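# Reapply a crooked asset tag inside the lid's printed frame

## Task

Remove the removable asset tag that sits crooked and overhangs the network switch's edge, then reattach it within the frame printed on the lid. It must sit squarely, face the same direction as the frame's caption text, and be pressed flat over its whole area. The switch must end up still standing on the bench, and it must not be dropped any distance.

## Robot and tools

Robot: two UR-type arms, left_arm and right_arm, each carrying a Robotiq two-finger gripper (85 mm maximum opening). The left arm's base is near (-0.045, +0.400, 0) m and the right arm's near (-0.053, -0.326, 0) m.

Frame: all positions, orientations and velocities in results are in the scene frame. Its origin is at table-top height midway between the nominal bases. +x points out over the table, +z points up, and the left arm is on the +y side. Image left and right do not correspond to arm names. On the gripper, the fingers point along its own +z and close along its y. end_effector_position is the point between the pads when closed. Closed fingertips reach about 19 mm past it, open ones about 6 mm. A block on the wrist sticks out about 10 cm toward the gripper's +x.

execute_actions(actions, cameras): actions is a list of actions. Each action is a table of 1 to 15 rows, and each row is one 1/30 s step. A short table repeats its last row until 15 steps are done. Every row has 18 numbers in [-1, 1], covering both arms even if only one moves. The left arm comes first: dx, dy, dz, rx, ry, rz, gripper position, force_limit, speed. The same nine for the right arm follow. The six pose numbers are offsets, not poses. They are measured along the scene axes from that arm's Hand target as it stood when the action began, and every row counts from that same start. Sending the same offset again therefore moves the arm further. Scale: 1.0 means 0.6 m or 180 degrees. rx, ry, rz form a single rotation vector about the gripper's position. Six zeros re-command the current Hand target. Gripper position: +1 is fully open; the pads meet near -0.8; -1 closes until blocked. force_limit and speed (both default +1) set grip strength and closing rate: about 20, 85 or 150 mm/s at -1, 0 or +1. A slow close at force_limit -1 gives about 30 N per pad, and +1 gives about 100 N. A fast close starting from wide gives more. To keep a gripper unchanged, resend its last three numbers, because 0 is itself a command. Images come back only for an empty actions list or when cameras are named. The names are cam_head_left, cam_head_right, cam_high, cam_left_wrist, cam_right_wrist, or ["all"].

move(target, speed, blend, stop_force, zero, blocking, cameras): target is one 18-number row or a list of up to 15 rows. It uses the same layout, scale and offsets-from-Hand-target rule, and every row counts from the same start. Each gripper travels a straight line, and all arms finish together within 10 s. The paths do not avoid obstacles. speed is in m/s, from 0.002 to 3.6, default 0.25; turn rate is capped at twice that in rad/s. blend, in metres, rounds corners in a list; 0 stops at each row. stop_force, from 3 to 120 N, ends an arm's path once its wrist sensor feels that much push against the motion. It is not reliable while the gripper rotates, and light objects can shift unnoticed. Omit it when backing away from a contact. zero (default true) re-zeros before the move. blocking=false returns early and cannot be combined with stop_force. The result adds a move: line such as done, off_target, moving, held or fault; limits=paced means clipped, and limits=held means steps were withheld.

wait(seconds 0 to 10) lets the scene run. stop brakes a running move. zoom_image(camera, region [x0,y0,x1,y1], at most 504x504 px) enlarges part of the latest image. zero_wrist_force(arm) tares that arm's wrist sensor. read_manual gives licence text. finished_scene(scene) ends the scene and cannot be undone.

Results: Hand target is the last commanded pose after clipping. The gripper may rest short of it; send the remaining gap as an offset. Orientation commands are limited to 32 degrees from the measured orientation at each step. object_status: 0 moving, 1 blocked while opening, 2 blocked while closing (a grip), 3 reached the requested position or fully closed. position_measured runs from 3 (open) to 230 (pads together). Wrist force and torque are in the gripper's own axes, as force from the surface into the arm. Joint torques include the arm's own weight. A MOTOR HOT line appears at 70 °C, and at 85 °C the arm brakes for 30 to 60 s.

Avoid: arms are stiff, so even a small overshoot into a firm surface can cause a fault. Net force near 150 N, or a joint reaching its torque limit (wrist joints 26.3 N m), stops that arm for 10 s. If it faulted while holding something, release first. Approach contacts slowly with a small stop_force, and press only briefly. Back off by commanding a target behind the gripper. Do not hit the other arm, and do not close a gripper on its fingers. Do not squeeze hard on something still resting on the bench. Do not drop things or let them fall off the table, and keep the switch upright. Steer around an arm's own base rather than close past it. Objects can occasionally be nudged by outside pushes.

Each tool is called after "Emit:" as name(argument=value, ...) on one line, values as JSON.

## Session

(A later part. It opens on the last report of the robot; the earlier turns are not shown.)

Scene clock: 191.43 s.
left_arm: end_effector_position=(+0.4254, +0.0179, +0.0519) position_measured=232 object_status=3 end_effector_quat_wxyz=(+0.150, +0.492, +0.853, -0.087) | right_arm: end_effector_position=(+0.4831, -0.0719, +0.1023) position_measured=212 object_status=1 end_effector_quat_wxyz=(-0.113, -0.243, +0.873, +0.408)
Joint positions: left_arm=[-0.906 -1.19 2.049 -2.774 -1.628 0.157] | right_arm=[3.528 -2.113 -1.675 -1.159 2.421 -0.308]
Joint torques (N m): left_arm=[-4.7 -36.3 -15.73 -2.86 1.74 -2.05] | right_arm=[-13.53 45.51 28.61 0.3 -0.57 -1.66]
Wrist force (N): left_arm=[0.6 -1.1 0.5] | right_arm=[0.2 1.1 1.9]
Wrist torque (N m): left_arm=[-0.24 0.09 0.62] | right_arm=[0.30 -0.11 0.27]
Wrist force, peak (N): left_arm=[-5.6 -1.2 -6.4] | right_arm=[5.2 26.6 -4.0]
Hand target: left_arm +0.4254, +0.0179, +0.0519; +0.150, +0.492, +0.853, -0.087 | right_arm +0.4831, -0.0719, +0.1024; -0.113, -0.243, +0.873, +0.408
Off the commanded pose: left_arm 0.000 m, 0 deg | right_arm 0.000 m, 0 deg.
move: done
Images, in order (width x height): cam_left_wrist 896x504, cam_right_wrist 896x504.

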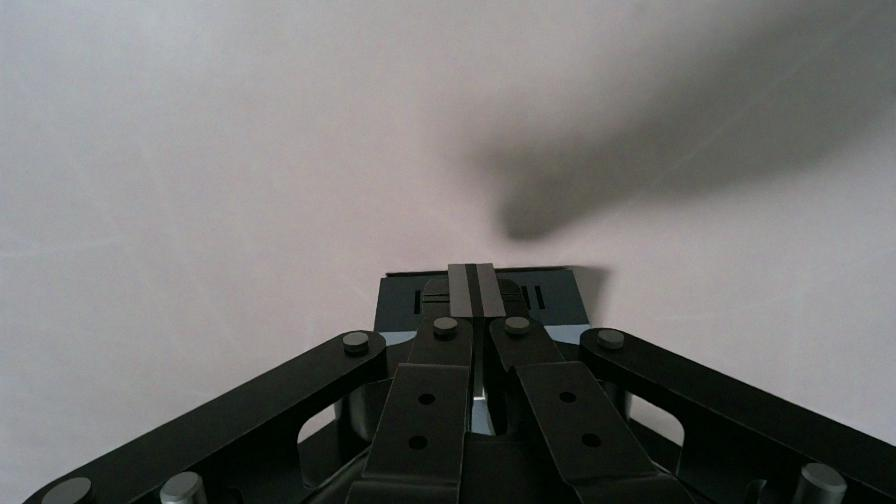

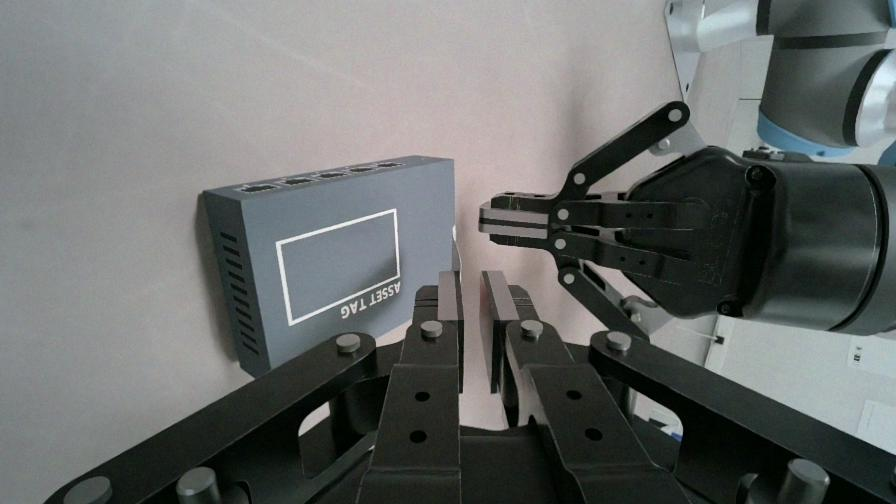

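Emit:
move(target=[[0,0,0,0,0,0,-1,-1,0,0,0,0,0,0,0,-1,-0.8,-1],[-0.03,0.055,0.155,0.0,0.0,0,-1,-1,0,0,0,0,0,0,0,-1,-0.8,-1]], speed=0.15, cameras=["cam_right_wrist","cam_left_wrist"])

Emit:
zoom_image(camera="cam_right_wrist", region=[360, 130, 600, 370])

Emit:
zoom_image(camera="cam_left_wrist", region=[340, 150, 600, 410])

Scene clock: 199.53 s.
left_arm: end_effector_position=(+0.4074, +0.0508, +0.1448) position_measured=232 object_status=3 end_effector_quat_wxyz=(+0.150, +0.492, +0.853, -0.087) | right_arm: end_effector_position=(+0.4831, -0.0719, +0.1024) position_measured=230 object_status=3 end_effector_quat_wxyz=(-0.113, -0.243, +0.873, +0.408)
Joint positions: left_arm=[-0.891 -1.425 2.052 -2.54 -1.633 0.172] | right_arm=[3.528 -2.113 -1.675 -1.159 2.421 -0.308]
Joint torques (N m): left_arm=[9.79 -34.7 -25.92 -1.6 -1.9 2.09] | right_arm=[-13.67 43.67 29.23 0.35 -0.48 -1.73]
Wrist force (N): left_arm=[0.5 -1.3 0.5] | right_arm=[0.2 1.1 1.7]
Wrist torque (N m): left_arm=[-0.27 0.11 0.50] | right_arm=[0.30 -0.11 0.28]
Wrist force, peak (N): left_arm=[0.4 -1.1 1.8] | right_arm=[0.2 1.0 2.4]
Hand target: left_arm +0.4074, +0.0509, +0.1449; +0.150, +0.492, +0.853, -0.087 | right_arm +0.4831, -0.0719, +0.1024; -0.113, -0.243, +0.873, +0.408
Off the commanded pose: left_arm 0.000 m, 0 deg | right_arm 0.000 m, 0 deg.
move: done
Images, in order (width x height): cam_left_wrist 896x504, cam_right_wrist 896x504.

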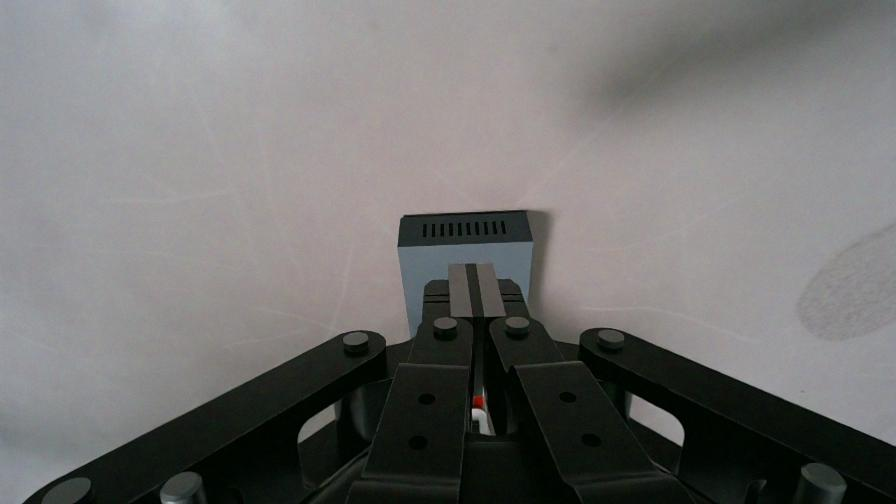

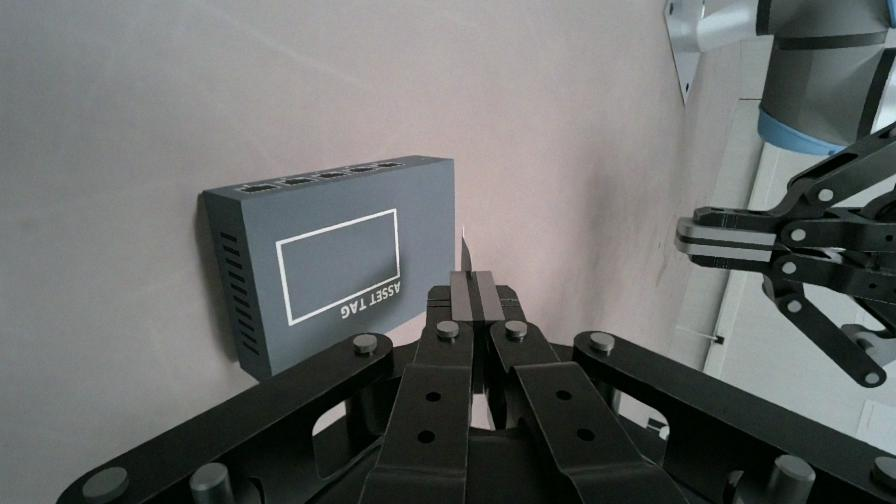

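Scaled by 2.100 from the camera's 896x504 image, which has a finer 1280x720 frame.

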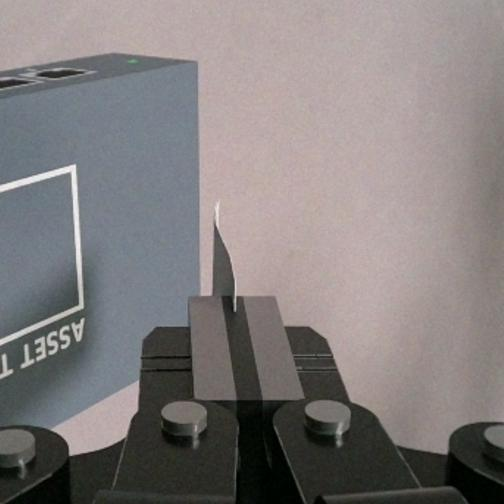

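Scaled by 1.938 from the camera's 896x504 image, which has a finer 1280x720 frame.

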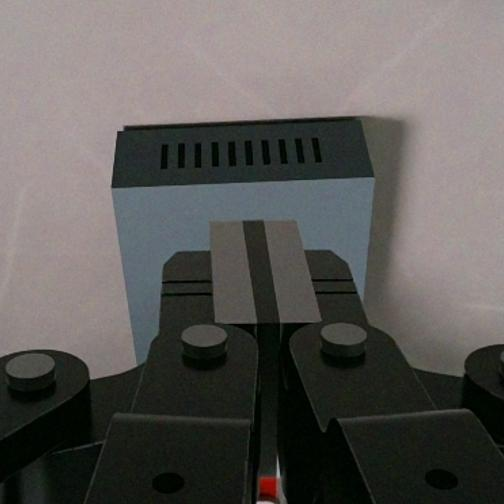

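Emit:
move(target=[0.0635,-0.0982,0,0,0,0.0111,1,-1,0,0.0105,-0.0213,-0.029,0,0,0.0111,-1,-0.8,-1], speed=0.1, cameras=["cam_right_wrist","cam_left_wrist"])

Emit:
zoom_image(camera="cam_left_wrist", region=[350, 100, 590, 340])

Scene clock: 206.93 s.
left_arm: end_effector_position=(+0.4455, -0.0080, +0.1449) position_measured=3 object_status=0 end_effector_quat_wxyz=(+0.151, +0.477, +0.862, -0.084) | right_arm: end_effector_position=(+0.4894, -0.0847, +0.0850) position_measured=230 object_status=3 end_effector_quat_wxyz=(-0.120, -0.258, +0.868, +0.406)
Joint positions: left_arm=[-0.914 -1.286 1.875 -2.504 -1.614 0.117] | right_arm=[3.509 -2.154 -1.642 -1.21 2.407 -0.388]
Joint torques (N m): left_arm=[-7.99 -26.48 -26.94 -1.42 2.14 -1.99] | right_arm=[-12.29 34.98 27.88 0.25 -0.59 -1.77]
Wrist force (N): left_arm=[0.5 -1.0 0.5] | right_arm=[0.1 1.0 2.2]
Wrist torque (N m): left_arm=[-0.22 0.10 0.62] | right_arm=[0.29 -0.09 0.26]
Wrist force, peak (N): left_arm=[1.3 -1.5 0.0] | right_arm=[0.1 1.2 2.3]
Hand target: left_arm +0.4455, -0.0081, +0.1449; +0.151, +0.477, +0.862, -0.084 | right_arm +0.4894, -0.0847, +0.0850; -0.120, -0.258, +0.868, +0.406
Off the commanded pose: left_arm 0.000 m, 0 deg | right_arm 0.000 m, 0 deg.
move: done
Images, in order (width x height): cam_left_wrist 896x504, cam_right_wrist 896x504.

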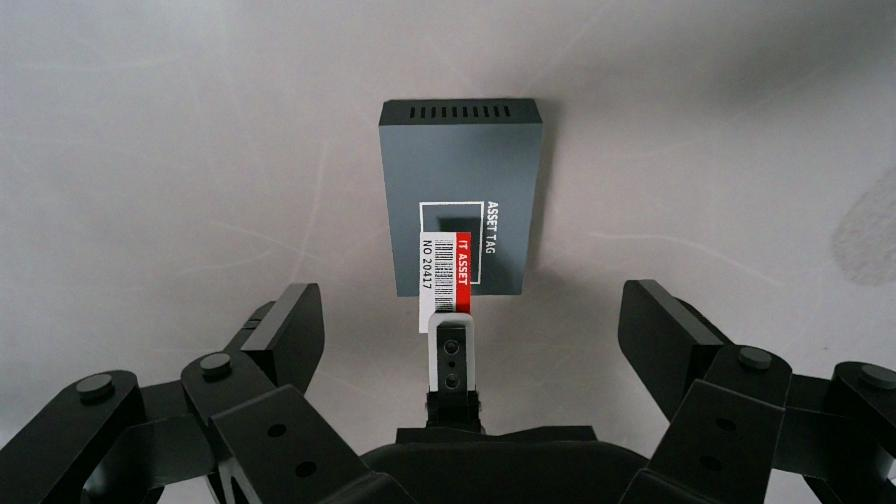

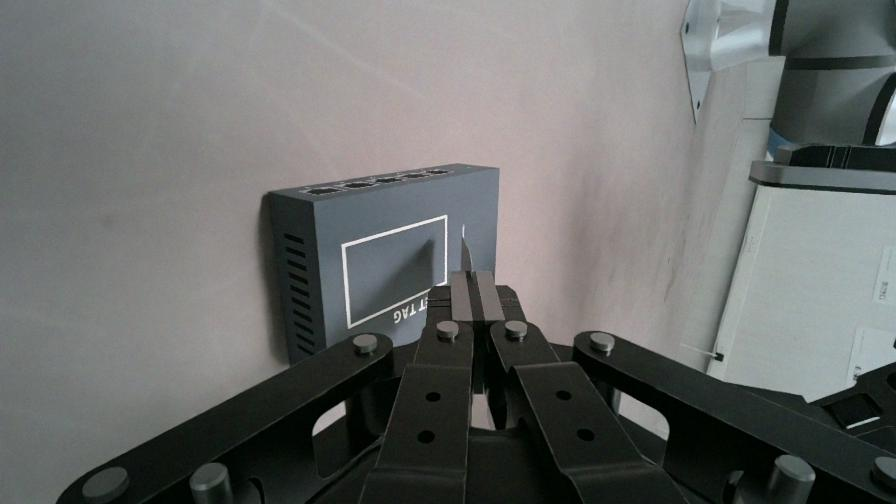

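Scaled by 2.100 from the camera's 896x504 image, which has a finer 1280x720 frame.

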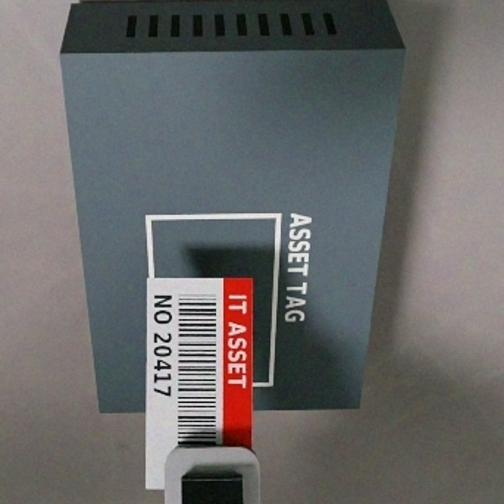

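Emit:
move(target=[0,0,0,0,0,0,1,-1,0,0.0038,0.0053,-0.0225,0,0,0.0056,-1,-0.8,-1], speed=0.06, cameras=["cam_left_wrist"])

Emit:
zoom_image(camera="cam_left_wrist", region=[370, 180, 530, 340])

Scene clock: 211.50 s.
left_arm: end_effector_position=(+0.4455, -0.0081, +0.1449) position_measured=3 object_status=3 end_effector_quat_wxyz=(+0.151, +0.477, +0.862, -0.084) | right_arm: end_effector_position=(+0.4917, -0.0815, +0.0715) position_measured=230 object_status=3 end_effector_quat_wxyz=(-0.124, -0.266, +0.866, +0.405)
Joint positions: left_arm=[-0.914 -1.286 1.875 -2.504 -1.614 0.117] | right_arm=[3.513 -2.183 -1.63 -1.207 2.403 -0.406]
Joint torques (N m): left_arm=[-7.76 -26.51 -26.93 -1.48 1.96 -2] | right_arm=[14.75 35.35 28.54 4.18 -0.57 -1.73]
Wrist force (N): left_arm=[0.3 -1.2 0.4] | right_arm=[0.2 1.1 2.0]
Wrist torque (N m): left_arm=[-0.25 0.12 0.61] | right_arm=[0.31 -0.10 0.27]
Wrist force, peak (N): left_arm=[0.8 -1.7 0.2] | right_arm=[-0.1 1.0 2.5]
Hand target: left_arm +0.4455, -0.0081, +0.1449; +0.151, +0.477, +0.862, -0.084 | right_arm +0.4917, -0.0815, +0.0715; -0.124, -0.266, +0.866, +0.405
Off the commanded pose: left_arm 0.000 m, 0 deg | right_arm 0.000 m, 0 deg.
move: done
Images, in order (width x height): cam_left_wrist 896x504.

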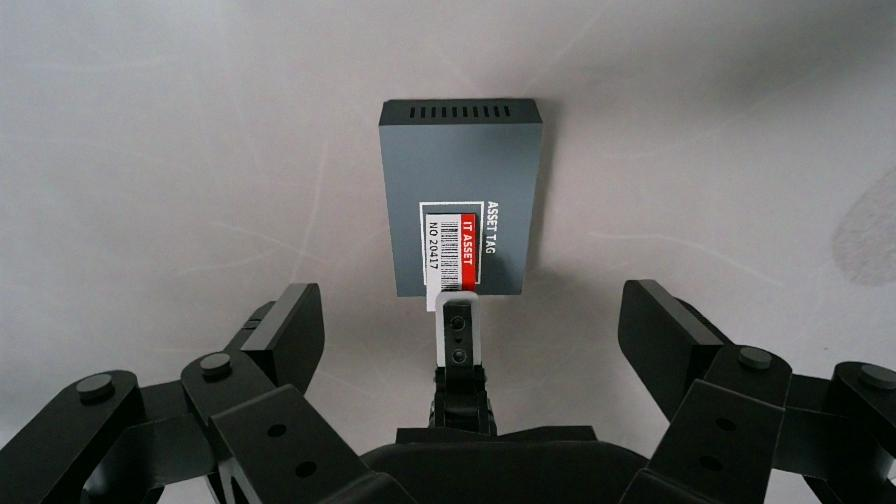

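Scaled by 3.150 from the camera's 896x504 image, which has a finer 1280x720 frame.

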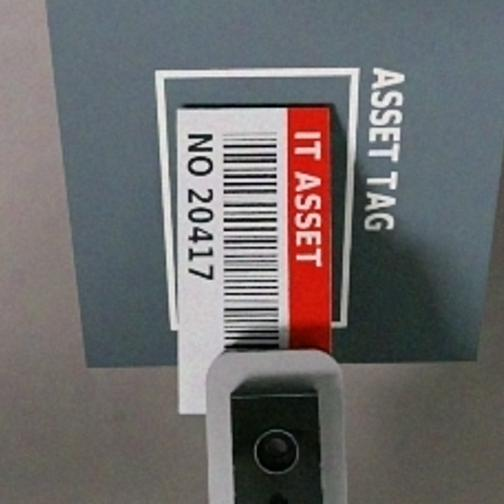

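Emit:
move(target=[[0,0,0,0,0,0,1,-1,0,0.0003,0.0022,0,0,0,0,-1,-0.8,-1],[0,0,0,0,0,0,1,-1,0,0.0038,-0.0035,-0.0155,0,0,0,-1,-0.8,-1],[0,0,0,0,0,0,1,-1,0,0.0063,-0.0078,-0.0288,0,0,0,-1,-0.8,-1],[0,0,0,0,0,0,1,-1,0,0.0077,-0.01,-0.0365,0,0,0,-1,-0.8,-1]], speed=0.02, cameras=["cam_left_wrist"])

Emit:
zoom_image(camera="cam_left_wrist", region=[370, 180, 530, 340])

Scene clock: 218.90 s.
left_arm: end_effector_position=(+0.4455, -0.0081, +0.1449) position_measured=3 object_status=3 end_effector_quat_wxyz=(+0.151, +0.477, +0.862, -0.084) | right_arm: end_effector_position=(+0.4963, -0.0875, +0.0497) position_measured=230 object_status=3 end_effector_quat_wxyz=(-0.124, -0.266, +0.866, +0.405)
Joint positions: left_arm=[-0.914 -1.286 1.875 -2.504 -1.614 0.117] | right_arm=[3.503 -2.222 -1.627 -1.182 2.4 -0.421]
Joint torques (N m): left_arm=[-7.36 -26.93 -26.72 -1.61 2.08 -1.88] | right_arm=[-13.51 35.35 28.07 4.16 -0.68 -1.7]
Wrist force (N): left_arm=[0.6 -1.0 0.5] | right_arm=[0.1 0.8 1.7]
Wrist torque (N m): left_arm=[-0.22 0.08 0.63] | right_arm=[0.27 -0.10 0.27]
Wrist force, peak (N): left_arm=[0.7 -1.4 0.6] | right_arm=[0.1 1.1 2.4]
Hand target: left_arm +0.4455, -0.0081, +0.1449; +0.151, +0.477, +0.862, -0.084 | right_arm +0.4963, -0.0875, +0.0496; -0.124, -0.266, +0.866, +0.405
Off the commanded pose: left_arm 0.000 m, 0 deg | right_arm 0.000 m, 0 deg.
move: done
Images, in order (width x height): cam_left_wrist 896x504.

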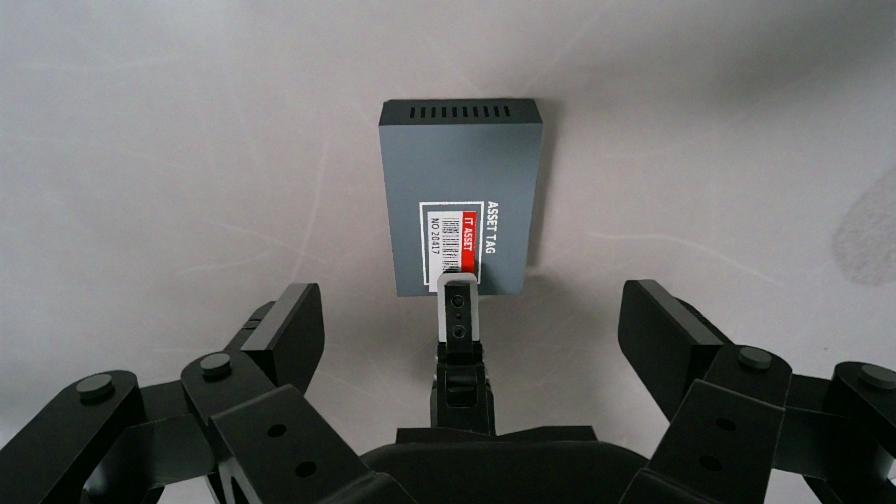

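Scaled by 3.150 from the camera's 896x504 image, which has a finer 1280x720 frame.

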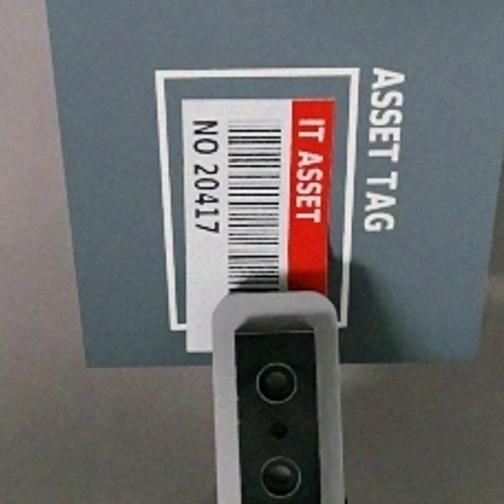

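Emit:
move(target=[[0,0,0,0,0,0,1,-1,0,-0.0043,0.0071,0.0208,0,0,0,-1,-0.8,-1],[0,0,0,0,0,0,1,-1,0,-0.0017,0.0028,0,0,0,0,-1,-0.8,-1]], speed=0.02, cameras=["cam_left_wrist"])

Emit:
zoom_image(camera="cam_left_wrist", region=[370, 180, 530, 340])

Scene clock: 222.13 s.
left_arm: end_effector_position=(+0.4455, -0.0081, +0.1449) position_measured=3 object_status=3 end_effector_quat_wxyz=(+0.151, +0.477, +0.862, -0.084) | right_arm: end_effector_position=(+0.4953, -0.0858, +0.0497) position_measured=230 object_status=3 end_effector_quat_wxyz=(-0.124, -0.266, +0.866, +0.405)
Joint positions: left_arm=[-0.914 -1.286 1.875 -2.504 -1.614 0.117] | right_arm=[3.505 -2.221 -1.63 -1.177 2.401 -0.417]
Joint torques (N m): left_arm=[-8.3 -26.68 -27.51 -1.48 2.01 -1.81] | right_arm=[-13.75 34.86 10.14 3.85 -0.97 -1.46]
Wrist force (N): left_arm=[0.5 -0.9 0.2] | right_arm=[0.0 2.1 1.3]
Wrist torque (N m): left_arm=[-0.21 0.09 0.62] | right_arm=[0.24 -0.11 0.28]
Wrist force, peak (N): left_arm=[0.8 -1.2 0.7] | right_arm=[-0.2 -0.5 3.6]
Hand target: left_arm +0.4455, -0.0081, +0.1449; +0.151, +0.477, +0.862, -0.084 | right_arm +0.4953, -0.0858, +0.0496; -0.124, -0.266, +0.866, +0.405
Off the commanded pose: left_arm 0.000 m, 0 deg | right_arm 0.000 m, 0 deg.
move: done
Images, in order (width x height): cam_left_wrist 896x504.

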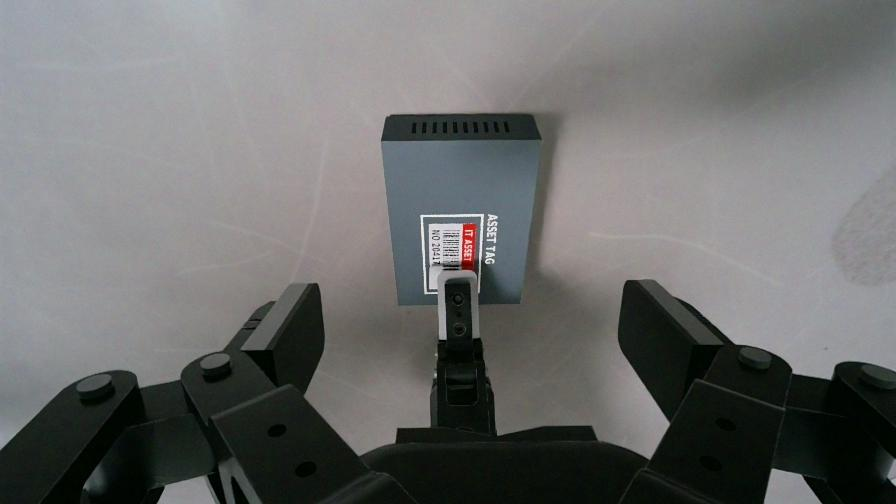

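Scaled by 3.150 from the camera's 896x504 image, which has a finer 1280x720 frame.

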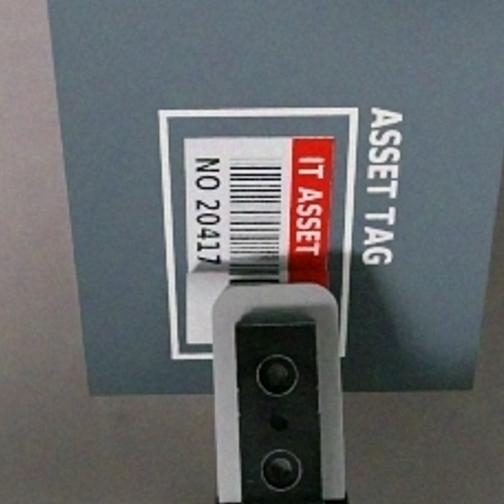

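Emit:
move(target=[[0.019,-0.0302,-0.10,0.0941,0.059,0.004,1,-1,0,0,0,0,0,0,0,-1,-0.8,-1],[0.019,-0.0302,-0.2148,0.0941,0.059,0.004,1,-1,0,0,0,0,0,0,0,-1,-0.8,-1]], speed=[0.1,0.06], cameras=["cam_left_wrist"])

Scene clock: 231.63 s.
left_arm: end_effector_position=(+0.4569, -0.0262, +0.0160) position_measured=3 object_status=3 end_effector_quat_wxyz=(+0.000, +0.479, +0.878, +0.001) | right_arm: end_effector_position=(+0.4953, -0.0858, +0.0496) position_measured=230 object_status=3 end_effector_quat_wxyz=(-0.124, -0.266, +0.866, +0.405)
Joint positions: left_arm=[-0.936 -0.98 1.645 -2.236 -1.569 0.091] | right_arm=[3.505 -2.221 -1.63 -1.177 2.401 -0.417]
Joint torques (N m): left_arm=[-5.34 -38.21 -11.87 -4.72 2.2 -1.56] | right_arm=[-13.86 35.51 10.52 3.87 -0.98 -1.64]
Wrist force (N): left_arm=[0.6 -0.3 0.4] | right_arm=[-0.3 3.1 1.7]
Wrist torque (N m): left_arm=[-0.15 0.00 0.48] | right_arm=[0.27 -0.08 0.28]
Wrist force, peak (N): left_arm=[0.7 -1.4 0.4] | right_arm=[-0.4 3.2 2.0]
Hand target: left_arm +0.4569, -0.0262, +0.0160; +0.000, +0.479, +0.878, +0.001 | right_arm +0.4953, -0.0858, +0.0496; -0.124, -0.266, +0.866, +0.405
Off the commanded pose: left_arm 0.000 m, 0 deg | right_arm 0.000 m, 0 deg.
move: done
Images, in order (width x height): cam_left_wrist 896x504.

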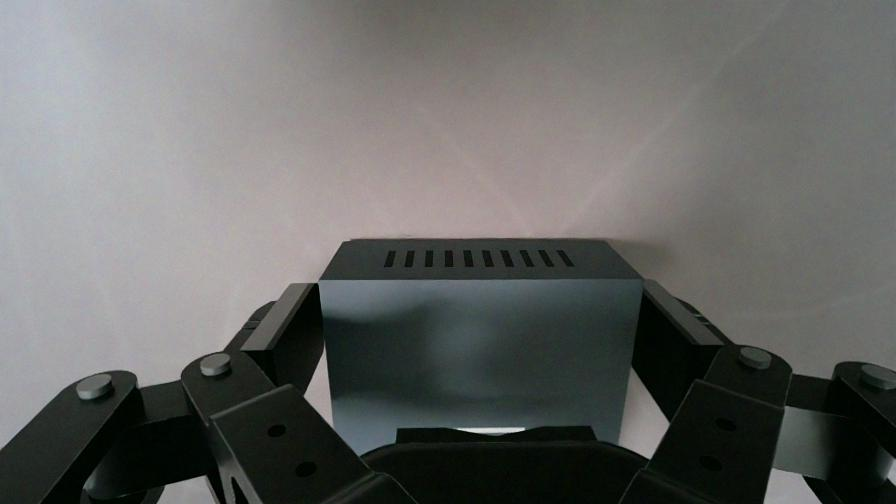

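Emit:
move(target=[0,0,0,0,0,0,-0.9,0.5,-1,0,0,0,0,0,0,-1,-0.8,-1])

Emit:
move(target=[0,0,0,0,0,0,-0.9,0.5,-1,-0.0043,0.0071,0.06,0,0,0,-1,-0.8,-1], speed=0.02, cameras=["cam_right_wrist"])

Emit:
zoom_image(camera="cam_right_wrist", region=[360, 130, 600, 370])

Scene clock: 233.80 s.
left_arm: end_effector_position=(+0.4569, -0.0262, +0.0160) position_measured=38 object_status=0 end_effector_quat_wxyz=(+0.000, +0.479, +0.878, +0.001) | right_arm: end_effector_position=(+0.4953, -0.0858, +0.0495) position_measured=230 object_status=3 end_effector_quat_wxyz=(-0.124, -0.266, +0.866, +0.405)
Joint positions: left_arm=[-0.936 -0.98 1.646 -2.236 -1.569 0.091] | right_arm=[3.505 -2.221 -1.63 -1.177 2.401 -0.417]
Joint torques (N m): left_arm=[7.23 -33.91 -11.6 -3.76 0.43 1.64] | right_arm=[-12.44 37.27 12.72 3.92 0.19 -1.45]
Wrist force (N): left_arm=[11.7 -0.7 -27.0] | right_arm=[1.0 1.1 1.3]
Wrist torque (N m): left_arm=[-0.11 -0.31 0.47] | right_arm=[0.28 -0.10 0.28]
Wrist force, peak (N): left_arm=[12.7 -1.0 -27.4] | right_arm=[-0.2 3.3 1.7]
Hand target: left_arm +0.4569, -0.0262, +0.0160; +0.000, +0.479, +0.878, +0.001 | right_arm +0.4953, -0.0858, +0.0496; -0.124, -0.266, +0.866, +0.405
Off the commanded pose: left_arm 0.000 m, 0 deg | right_arm 0.000 m, 0 deg.
move: done

Scene clock: 235.93 s.
left_arm: end_effector_position=(+0.4569, -0.0262, +0.0160) position_measured=38 object_status=2 end_effector_quat_wxyz=(+0.000, +0.479, +0.878, +0.001) | right_arm: end_effector_position=(+0.4927, -0.0816, +0.0855) position_measured=230 object_status=3 end_effector_quat_wxyz=(-0.124, -0.266, +0.866, +0.405)
Joint positions: left_arm=[-0.936 -0.98 1.646 -2.236 -1.569 0.091] | right_arm=[3.513 -2.165 -1.617 -1.238 2.403 -0.407]
Joint torques (N m): left_arm=[8.09 -25.04 -11.29 -0.17 -1.71 1.67] | right_arm=[15.03 47.89 28.39 0.16 3.75 1.22]
Wrist force (N): left_arm=[6.0 -0.1 -23.4] | right_arm=[0.2 0.9 2.0]
Wrist torque (N m): left_arm=[-0.14 -0.19 0.47] | right_arm=[0.27 -0.10 0.08]
Wrist force, peak (N): left_arm=[14.2 -0.7 -27.5] | right_arm=[0.6 -1.7 9.2]
Hand target: left_arm +0.4569, -0.0262, +0.0160; +0.000, +0.479, +0.878, +0.001 | right_arm +0.4927, -0.0816, +0.0856; -0.124, -0.266, +0.866, +0.405
Off the commanded pose: left_arm 0.000 m, 0 deg | right_arm 0.000 m, 0 deg.
move: done
Images, in order (width x height): cam_right_wrist 896x504.

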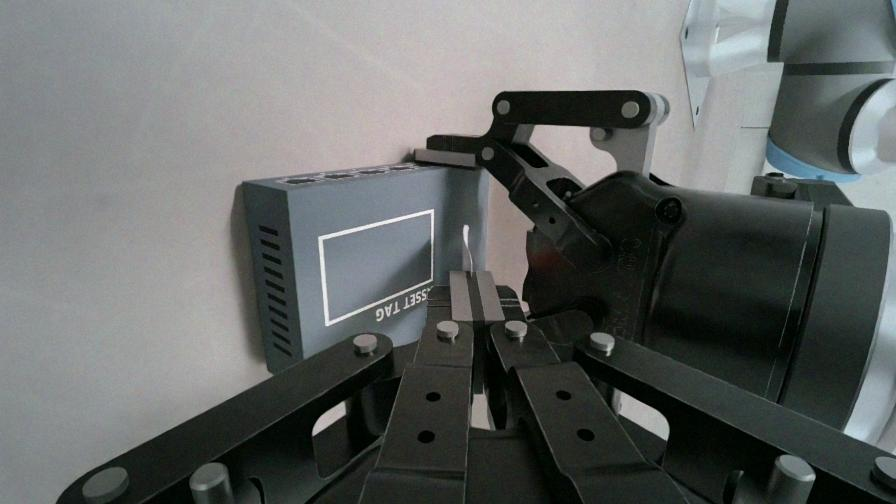

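Scaled by 2.100 from the camera's 896x504 image, which has a finer 1280x720 frame.

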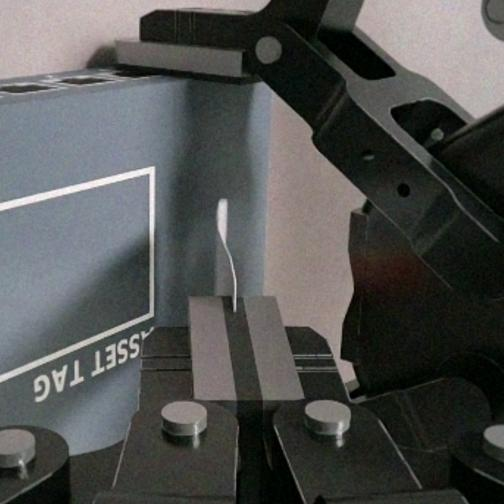

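Emit:
move(target=[[0,0,0,0,0,0,1,-1,0,0,0,0,0,0,0,-1,-0.8,-1],[0,0,0.1,0,0,0,1,-1,0,0,0,0,0,0,0,-1,-0.8,-1],[-0.014,0.0218,0.2148,-0.0934,-0.0602,0,1,-1,0,0,0,0,0,0,0,-1,-0.8,-1]], speed=[0.1,0.08,0.12], cameras=["cam_left_wrist"])

Emit:
zoom_image(camera="cam_left_wrist", region=[360, 100, 570, 310])

Scene clock: 241.27 s.
left_arm: end_effector_position=(+0.4485, -0.0131, +0.1448) position_measured=3 object_status=3 end_effector_quat_wxyz=(+0.152, +0.472, +0.865, -0.082) | right_arm: end_effector_position=(+0.4927, -0.0816, +0.0856) position_measured=230 object_status=3 end_effector_quat_wxyz=(-0.124, -0.266, +0.866, +0.405)
Joint positions: left_arm=[-0.918 -1.276 1.861 -2.502 -1.606 0.102] | right_arm=[3.513 -2.165 -1.617 -1.238 2.403 -0.407]
Joint torques (N m): left_arm=[9.13 -41.2 -12.77 -5.25 -2.11 2.07] | right_arm=[14.72 46.39 28.79 0.05 3.88 0.63]
Wrist force (N): left_arm=[0.7 -0.8 0.4] | right_arm=[0.1 1.0 1.8]
Wrist torque (N m): left_arm=[-0.20 0.07 0.49] | right_arm=[0.28 -0.08 0.07]
Wrist force, peak (N): left_arm=[5.7 0.0 -23.8] | right_arm=[0.2 1.3 2.3]
Hand target: left_arm +0.4485, -0.0131, +0.1449; +0.152, +0.472, +0.865, -0.082 | right_arm +0.4927, -0.0816, +0.0856; -0.124, -0.266, +0.866, +0.405
Off the commanded pose: left_arm 0.000 m, 0 deg | right_arm 0.000 m, 0 deg.
move: done
Images, in order (width x height): cam_left_wrist 896x504.

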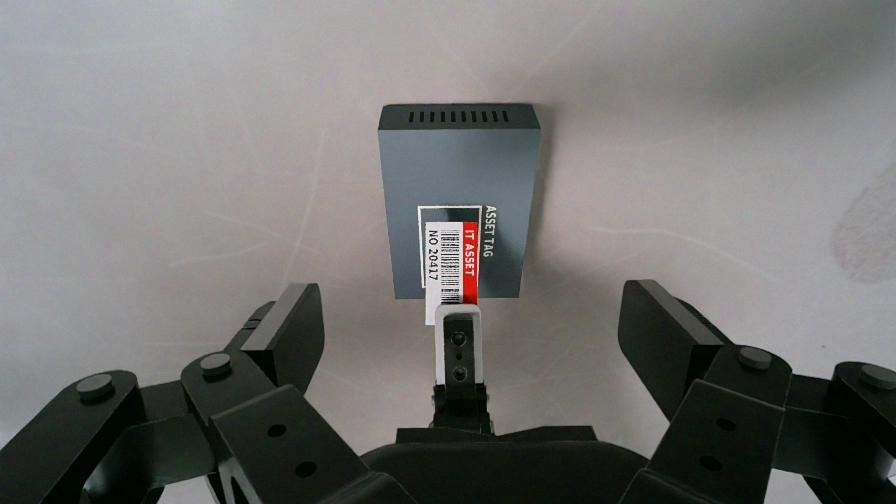

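Scaled by 2.400 from the camera's 896x504 image, which has a finer 1280x720 frame.

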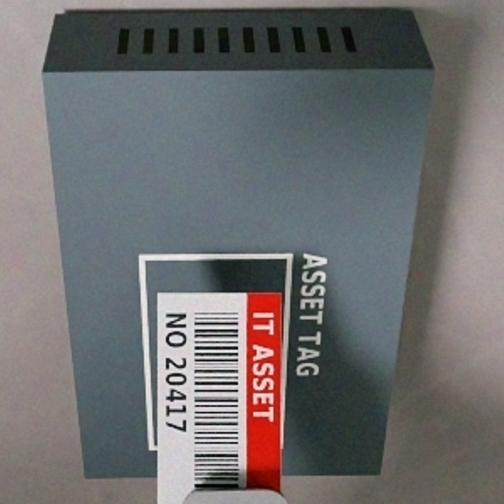

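Emit:
move(target=[0,0,0,0,0,0,1,-1,0,0.0037,-0.008,-0.0235,0,0,0,-1,-0.8,-1], speed=0.03, cameras=["cam_left_wrist"])

Emit:
zoom_image(camera="cam_left_wrist", region=[370, 180, 530, 340])

Scene clock: 245.43 s.
left_arm: end_effector_position=(+0.4485, -0.0131, +0.1449) position_measured=3 object_status=3 end_effector_quat_wxyz=(+0.152, +0.472, +0.865, -0.082) | right_arm: end_effector_position=(+0.4949, -0.0863, +0.0716) position_measured=230 object_status=3 end_effector_quat_wxyz=(-0.124, -0.266, +0.866, +0.405)
Joint positions: left_arm=[-0.918 -1.276 1.861 -2.502 -1.606 0.102] | right_arm=[3.505 -2.187 -1.619 -1.222 2.4 -0.418]
Joint torques (N m): left_arm=[9.58 -41.54 -13.4 -5.32 -1.92 0.86] | right_arm=[-13.79 34.87 10.8 4.09 -0.64 -1.61]
Wrist force (N): left_arm=[0.3 -1.0 0.6] | right_arm=[-0.1 1.2 1.8]
Wrist torque (N m): left_arm=[-0.23 0.13 0.50] | right_arm=[0.32 -0.06 0.27]
Wrist force, peak (N): left_arm=[0.8 -1.4 0.6] | right_arm=[-0.1 1.3 2.2]
Hand target: left_arm +0.4485, -0.0131, +0.1449; +0.152, +0.472, +0.865, -0.082 | right_arm +0.4949, -0.0864, +0.0715; -0.124, -0.266, +0.866, +0.405
Off the commanded pose: left_arm 0.000 m, 0 deg | right_arm 0.000 m, 0 deg.
move: done
Images, in order (width x height): cam_left_wrist 896x504.

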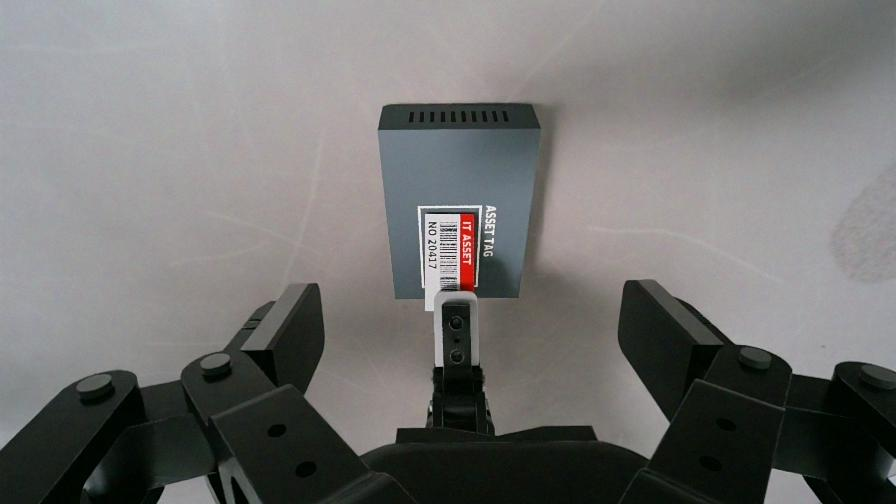

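Scaled by 3.150 from the camera's 896x504 image, which has a finer 1280x720 frame.

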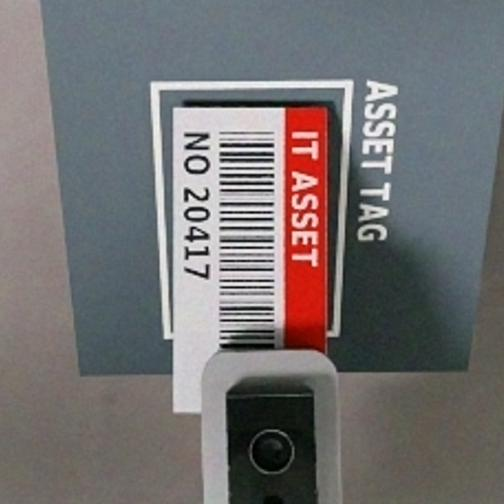

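Emit:
move(target=[[0,0,0,0,0,0,1,-1,0,0.0012,-0.0008,0,0,0,0,-1,-0.8,-1],[0,0,0,0,0,0,1,-1,0,0.0038,-0.0053,-0.0155,0,0,0,-1,-0.8,-1],[0,0,0,0,0,0,1,-1,0,0.0062,-0.0092,-0.0288,0,0,0,-1,-0.8,-1],[0,0,0,0,0,0,1,-1,0,0.0072,-0.0108,-0.0365,0,0,0,-1,-0.8,-1]], speed=0.02, cameras=["cam_left_wrist"])

Emit:
zoom_image(camera="cam_left_wrist", region=[370, 180, 530, 340])

Scene clock: 251.07 s.
left_arm: end_effector_position=(+0.4485, -0.0131, +0.1449) position_measured=3 object_status=3 end_effector_quat_wxyz=(+0.152, +0.472, +0.865, -0.082) | right_arm: end_effector_position=(+0.4992, -0.0928, +0.0497) position_measured=230 object_status=3 end_effector_quat_wxyz=(-0.124, -0.266, +0.866, +0.405)
Joint positions: left_arm=[-0.918 -1.276 1.861 -2.502 -1.606 0.102] | right_arm=[3.493 -2.225 -1.617 -1.197 2.397 -0.434]
Joint torques (N m): left_arm=[8.91 -41.62 -13.16 -5.24 -1.72 -1.16] | right_arm=[-12.42 36.53 11.21 3.91 -0.7 -1.6]
Wrist force (N): left_arm=[0.5 -1.0 0.5] | right_arm=[-0.1 1.0 0.2]
Wrist torque (N m): left_arm=[-0.23 0.09 0.50] | right_arm=[0.28 -0.06 0.27]
Wrist force, peak (N): left_arm=[0.9 -1.4 0.4] | right_arm=[0.1 1.3 2.2]
Hand target: left_arm +0.4485, -0.0131, +0.1449; +0.152, +0.472, +0.865, -0.082 | right_arm +0.4992, -0.0928, +0.0496; -0.124, -0.266, +0.866, +0.405
Off the commanded pose: left_arm 0.000 m, 0 deg | right_arm 0.000 m, 0 deg.
move: done
Images, in order (width x height): cam_left_wrist 896x504.

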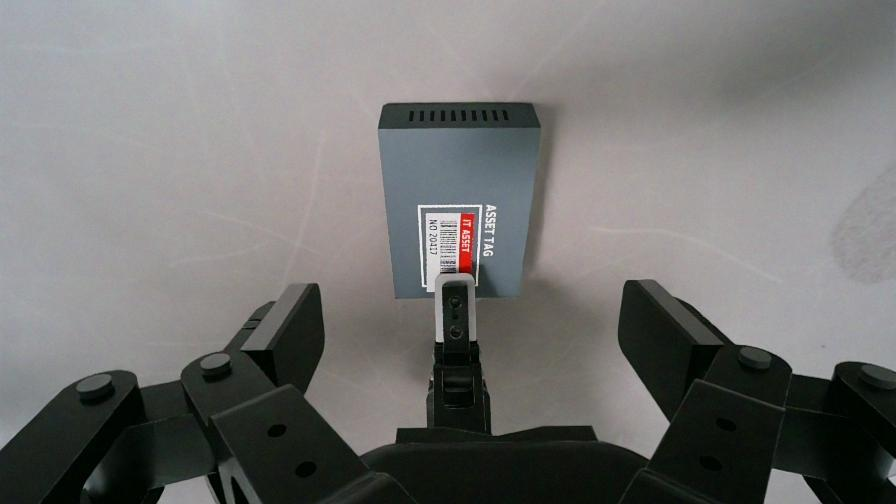

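Scaled by 3.150 from the camera's 896x504 image, which has a finer 1280x720 frame.

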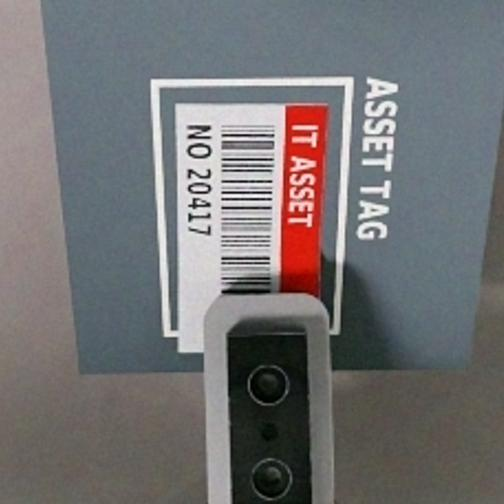

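Emit:
move(target=[[0,0,0,0,0,0,-1,-1,0,0,0,0,0,0,0,-1,-0.8,-1],[0.0398,-0.0773,-0.1332,0.0934,0.0602,0,-1,-1,0,0,0,0,0,0,0,-1,-0.8,-1]], speed=0.08, cameras=["cam_left_wrist","cam_right_wrist"])

Emit:
zoom_image(camera="cam_right_wrist", region=[360, 130, 620, 390])

Scene clock: 258.80 s.
left_arm: end_effector_position=(+0.4724, -0.0595, +0.0650) position_measured=232 object_status=3 end_effector_quat_wxyz=(+0.000, +0.479, +0.878, +0.001) | right_arm: end_effector_position=(+0.4992, -0.0928, +0.0496) position_measured=230 object_status=3 end_effector_quat_wxyz=(-0.124, -0.266, +0.866, +0.405)
Joint positions: left_arm=[-0.948 -0.977 1.49 -2.084 -1.569 0.079] | right_arm=[3.493 -2.226 -1.617 -1.197 2.397 -0.434]
Joint torques (N m): left_arm=[-7.46 -40.73 -28.88 -0.7 2.14 -2.04] | right_arm=[-12.23 40.42 15.98 3.87 0 -1.16]
Wrist force (N): left_arm=[0.6 -0.8 0.6] | right_arm=[0.0 1.2 0.6]
Wrist torque (N m): left_arm=[-0.23 0.00 0.48] | right_arm=[0.33 -0.09 0.27]
Wrist force, peak (N): left_arm=[0.9 -1.0 0.8] | right_arm=[-0.1 1.3 0.8]
Hand target: left_arm +0.4724, -0.0595, +0.0649; +0.000, +0.479, +0.878, +0.001 | right_arm +0.4992, -0.0928, +0.0496; -0.124, -0.266, +0.866, +0.405
Off the commanded pose: left_arm 0.000 m, 0 deg | right_arm 0.000 m, 0 deg.
move: done
Images, in order (width x height): cam_left_wrist 896x504, cam_right_wrist 896x504.

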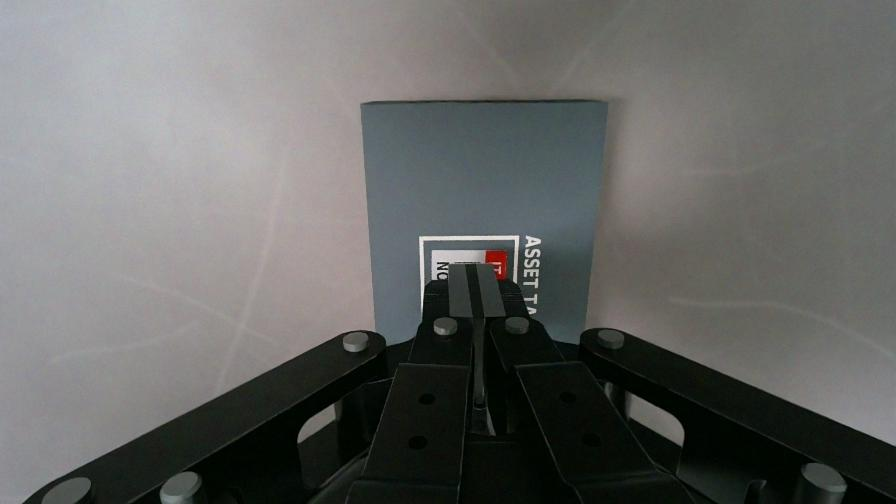

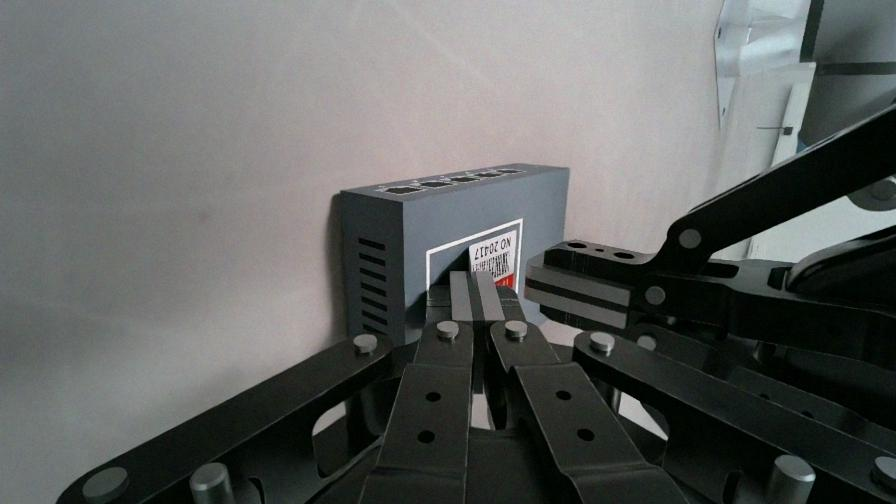

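Scaled by 1.938 from the camera's 896x504 image, which has a finer 1280x720 frame.

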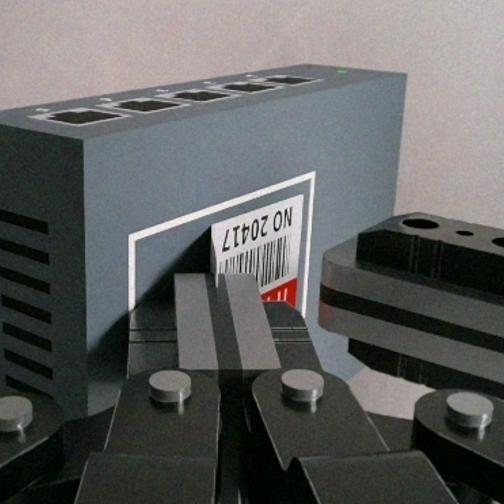

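Emit:
move(target=[0,0,-0.0333,0,0,0,-1,-1,0,0,0,0,0,0,0,-1,-0.8,-1], speed=0.008, stop_force=15, cameras=["cam_left_wrist","cam_right_wrist"])

Emit:
zoom_image(camera="cam_right_wrist", region=[360, 130, 620, 390])

Scene clock: 263.37 s.
left_arm: end_effector_position=(+0.4724, -0.0595, +0.0506) position_measured=232 object_status=3 end_effector_quat_wxyz=(+0.000, +0.479, +0.878, +0.001) | right_arm: end_effector_position=(+0.4992, -0.0928, +0.0496) position_measured=230 object_status=3 end_effector_quat_wxyz=(-0.124, -0.266, +0.866, +0.405)
Joint positions: left_arm=[-0.948 -0.96 1.503 -2.114 -1.569 0.079] | right_arm=[3.493 -2.226 -1.617 -1.197 2.397 -0.434]
Joint torques (N m): left_arm=[-6.64 -44.58 -22.84 -0.74 1.82 -2.02] | right_arm=[-11.52 44.19 18.1 3.75 0.25 -0.95]
Wrist force (N): left_arm=[6.0 -1.3 -15.7] | right_arm=[0.2 1.3 0.7]
Wrist torque (N m): left_arm=[-0.16 -0.07 0.48] | right_arm=[0.35 -0.12 0.27]
Wrist force, peak (N): left_arm=[10.6 -1.8 -25.6] | right_arm=[0.2 1.3 0.8]
Hand target: left_arm +0.4724, -0.0595, +0.0506; +0.000, +0.479, +0.878, +0.001 (not the last commanded pose) | right_arm +0.4992, -0.0928, +0.0496; -0.124, -0.266, +0.866, +0.405
Off the commanded pose: left_arm 0.006 m, 0 deg | right_arm 0.000 m, 0 deg.
move: contact (left_arm)
Images, in order (width x height): cam_left_wrist 896x504, cam_right_wrist 896x504.

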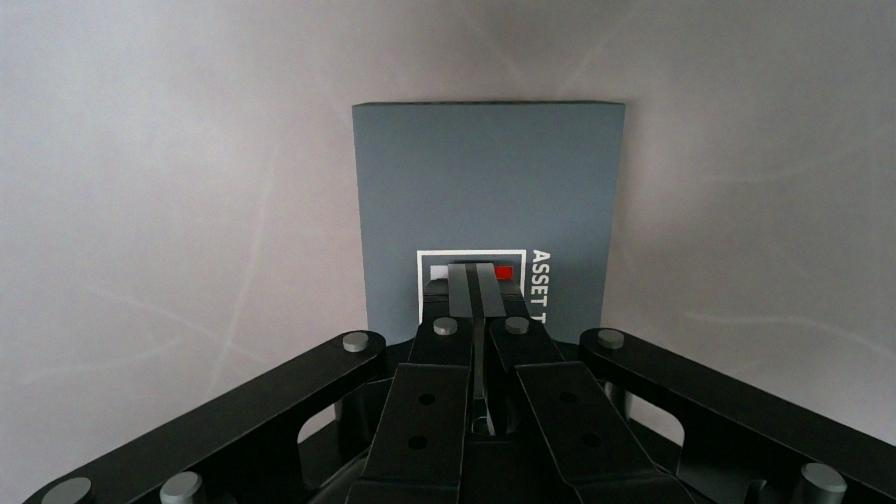

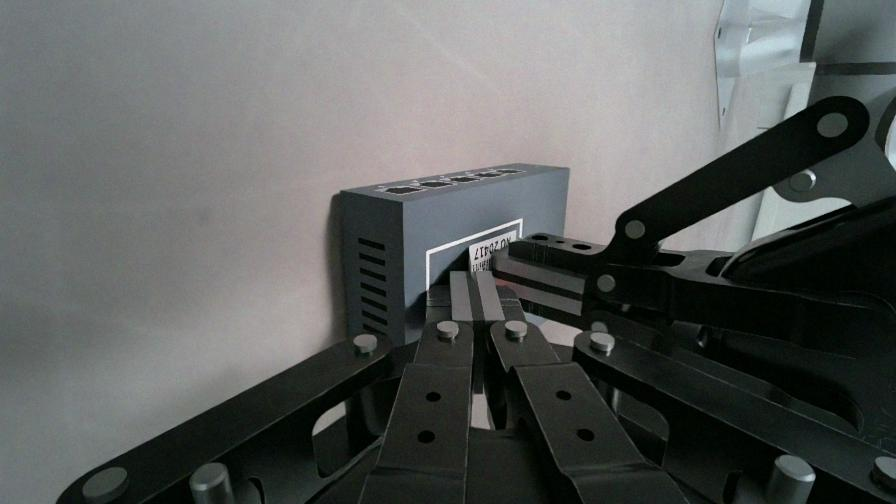

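Scaled by 1.938 from the camera's 896x504 image, which has a finer 1280x720 frame.

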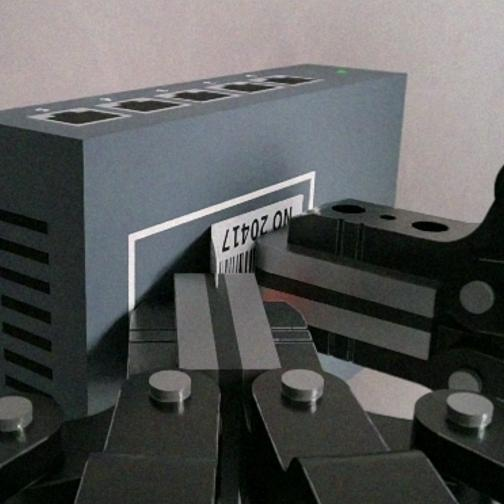

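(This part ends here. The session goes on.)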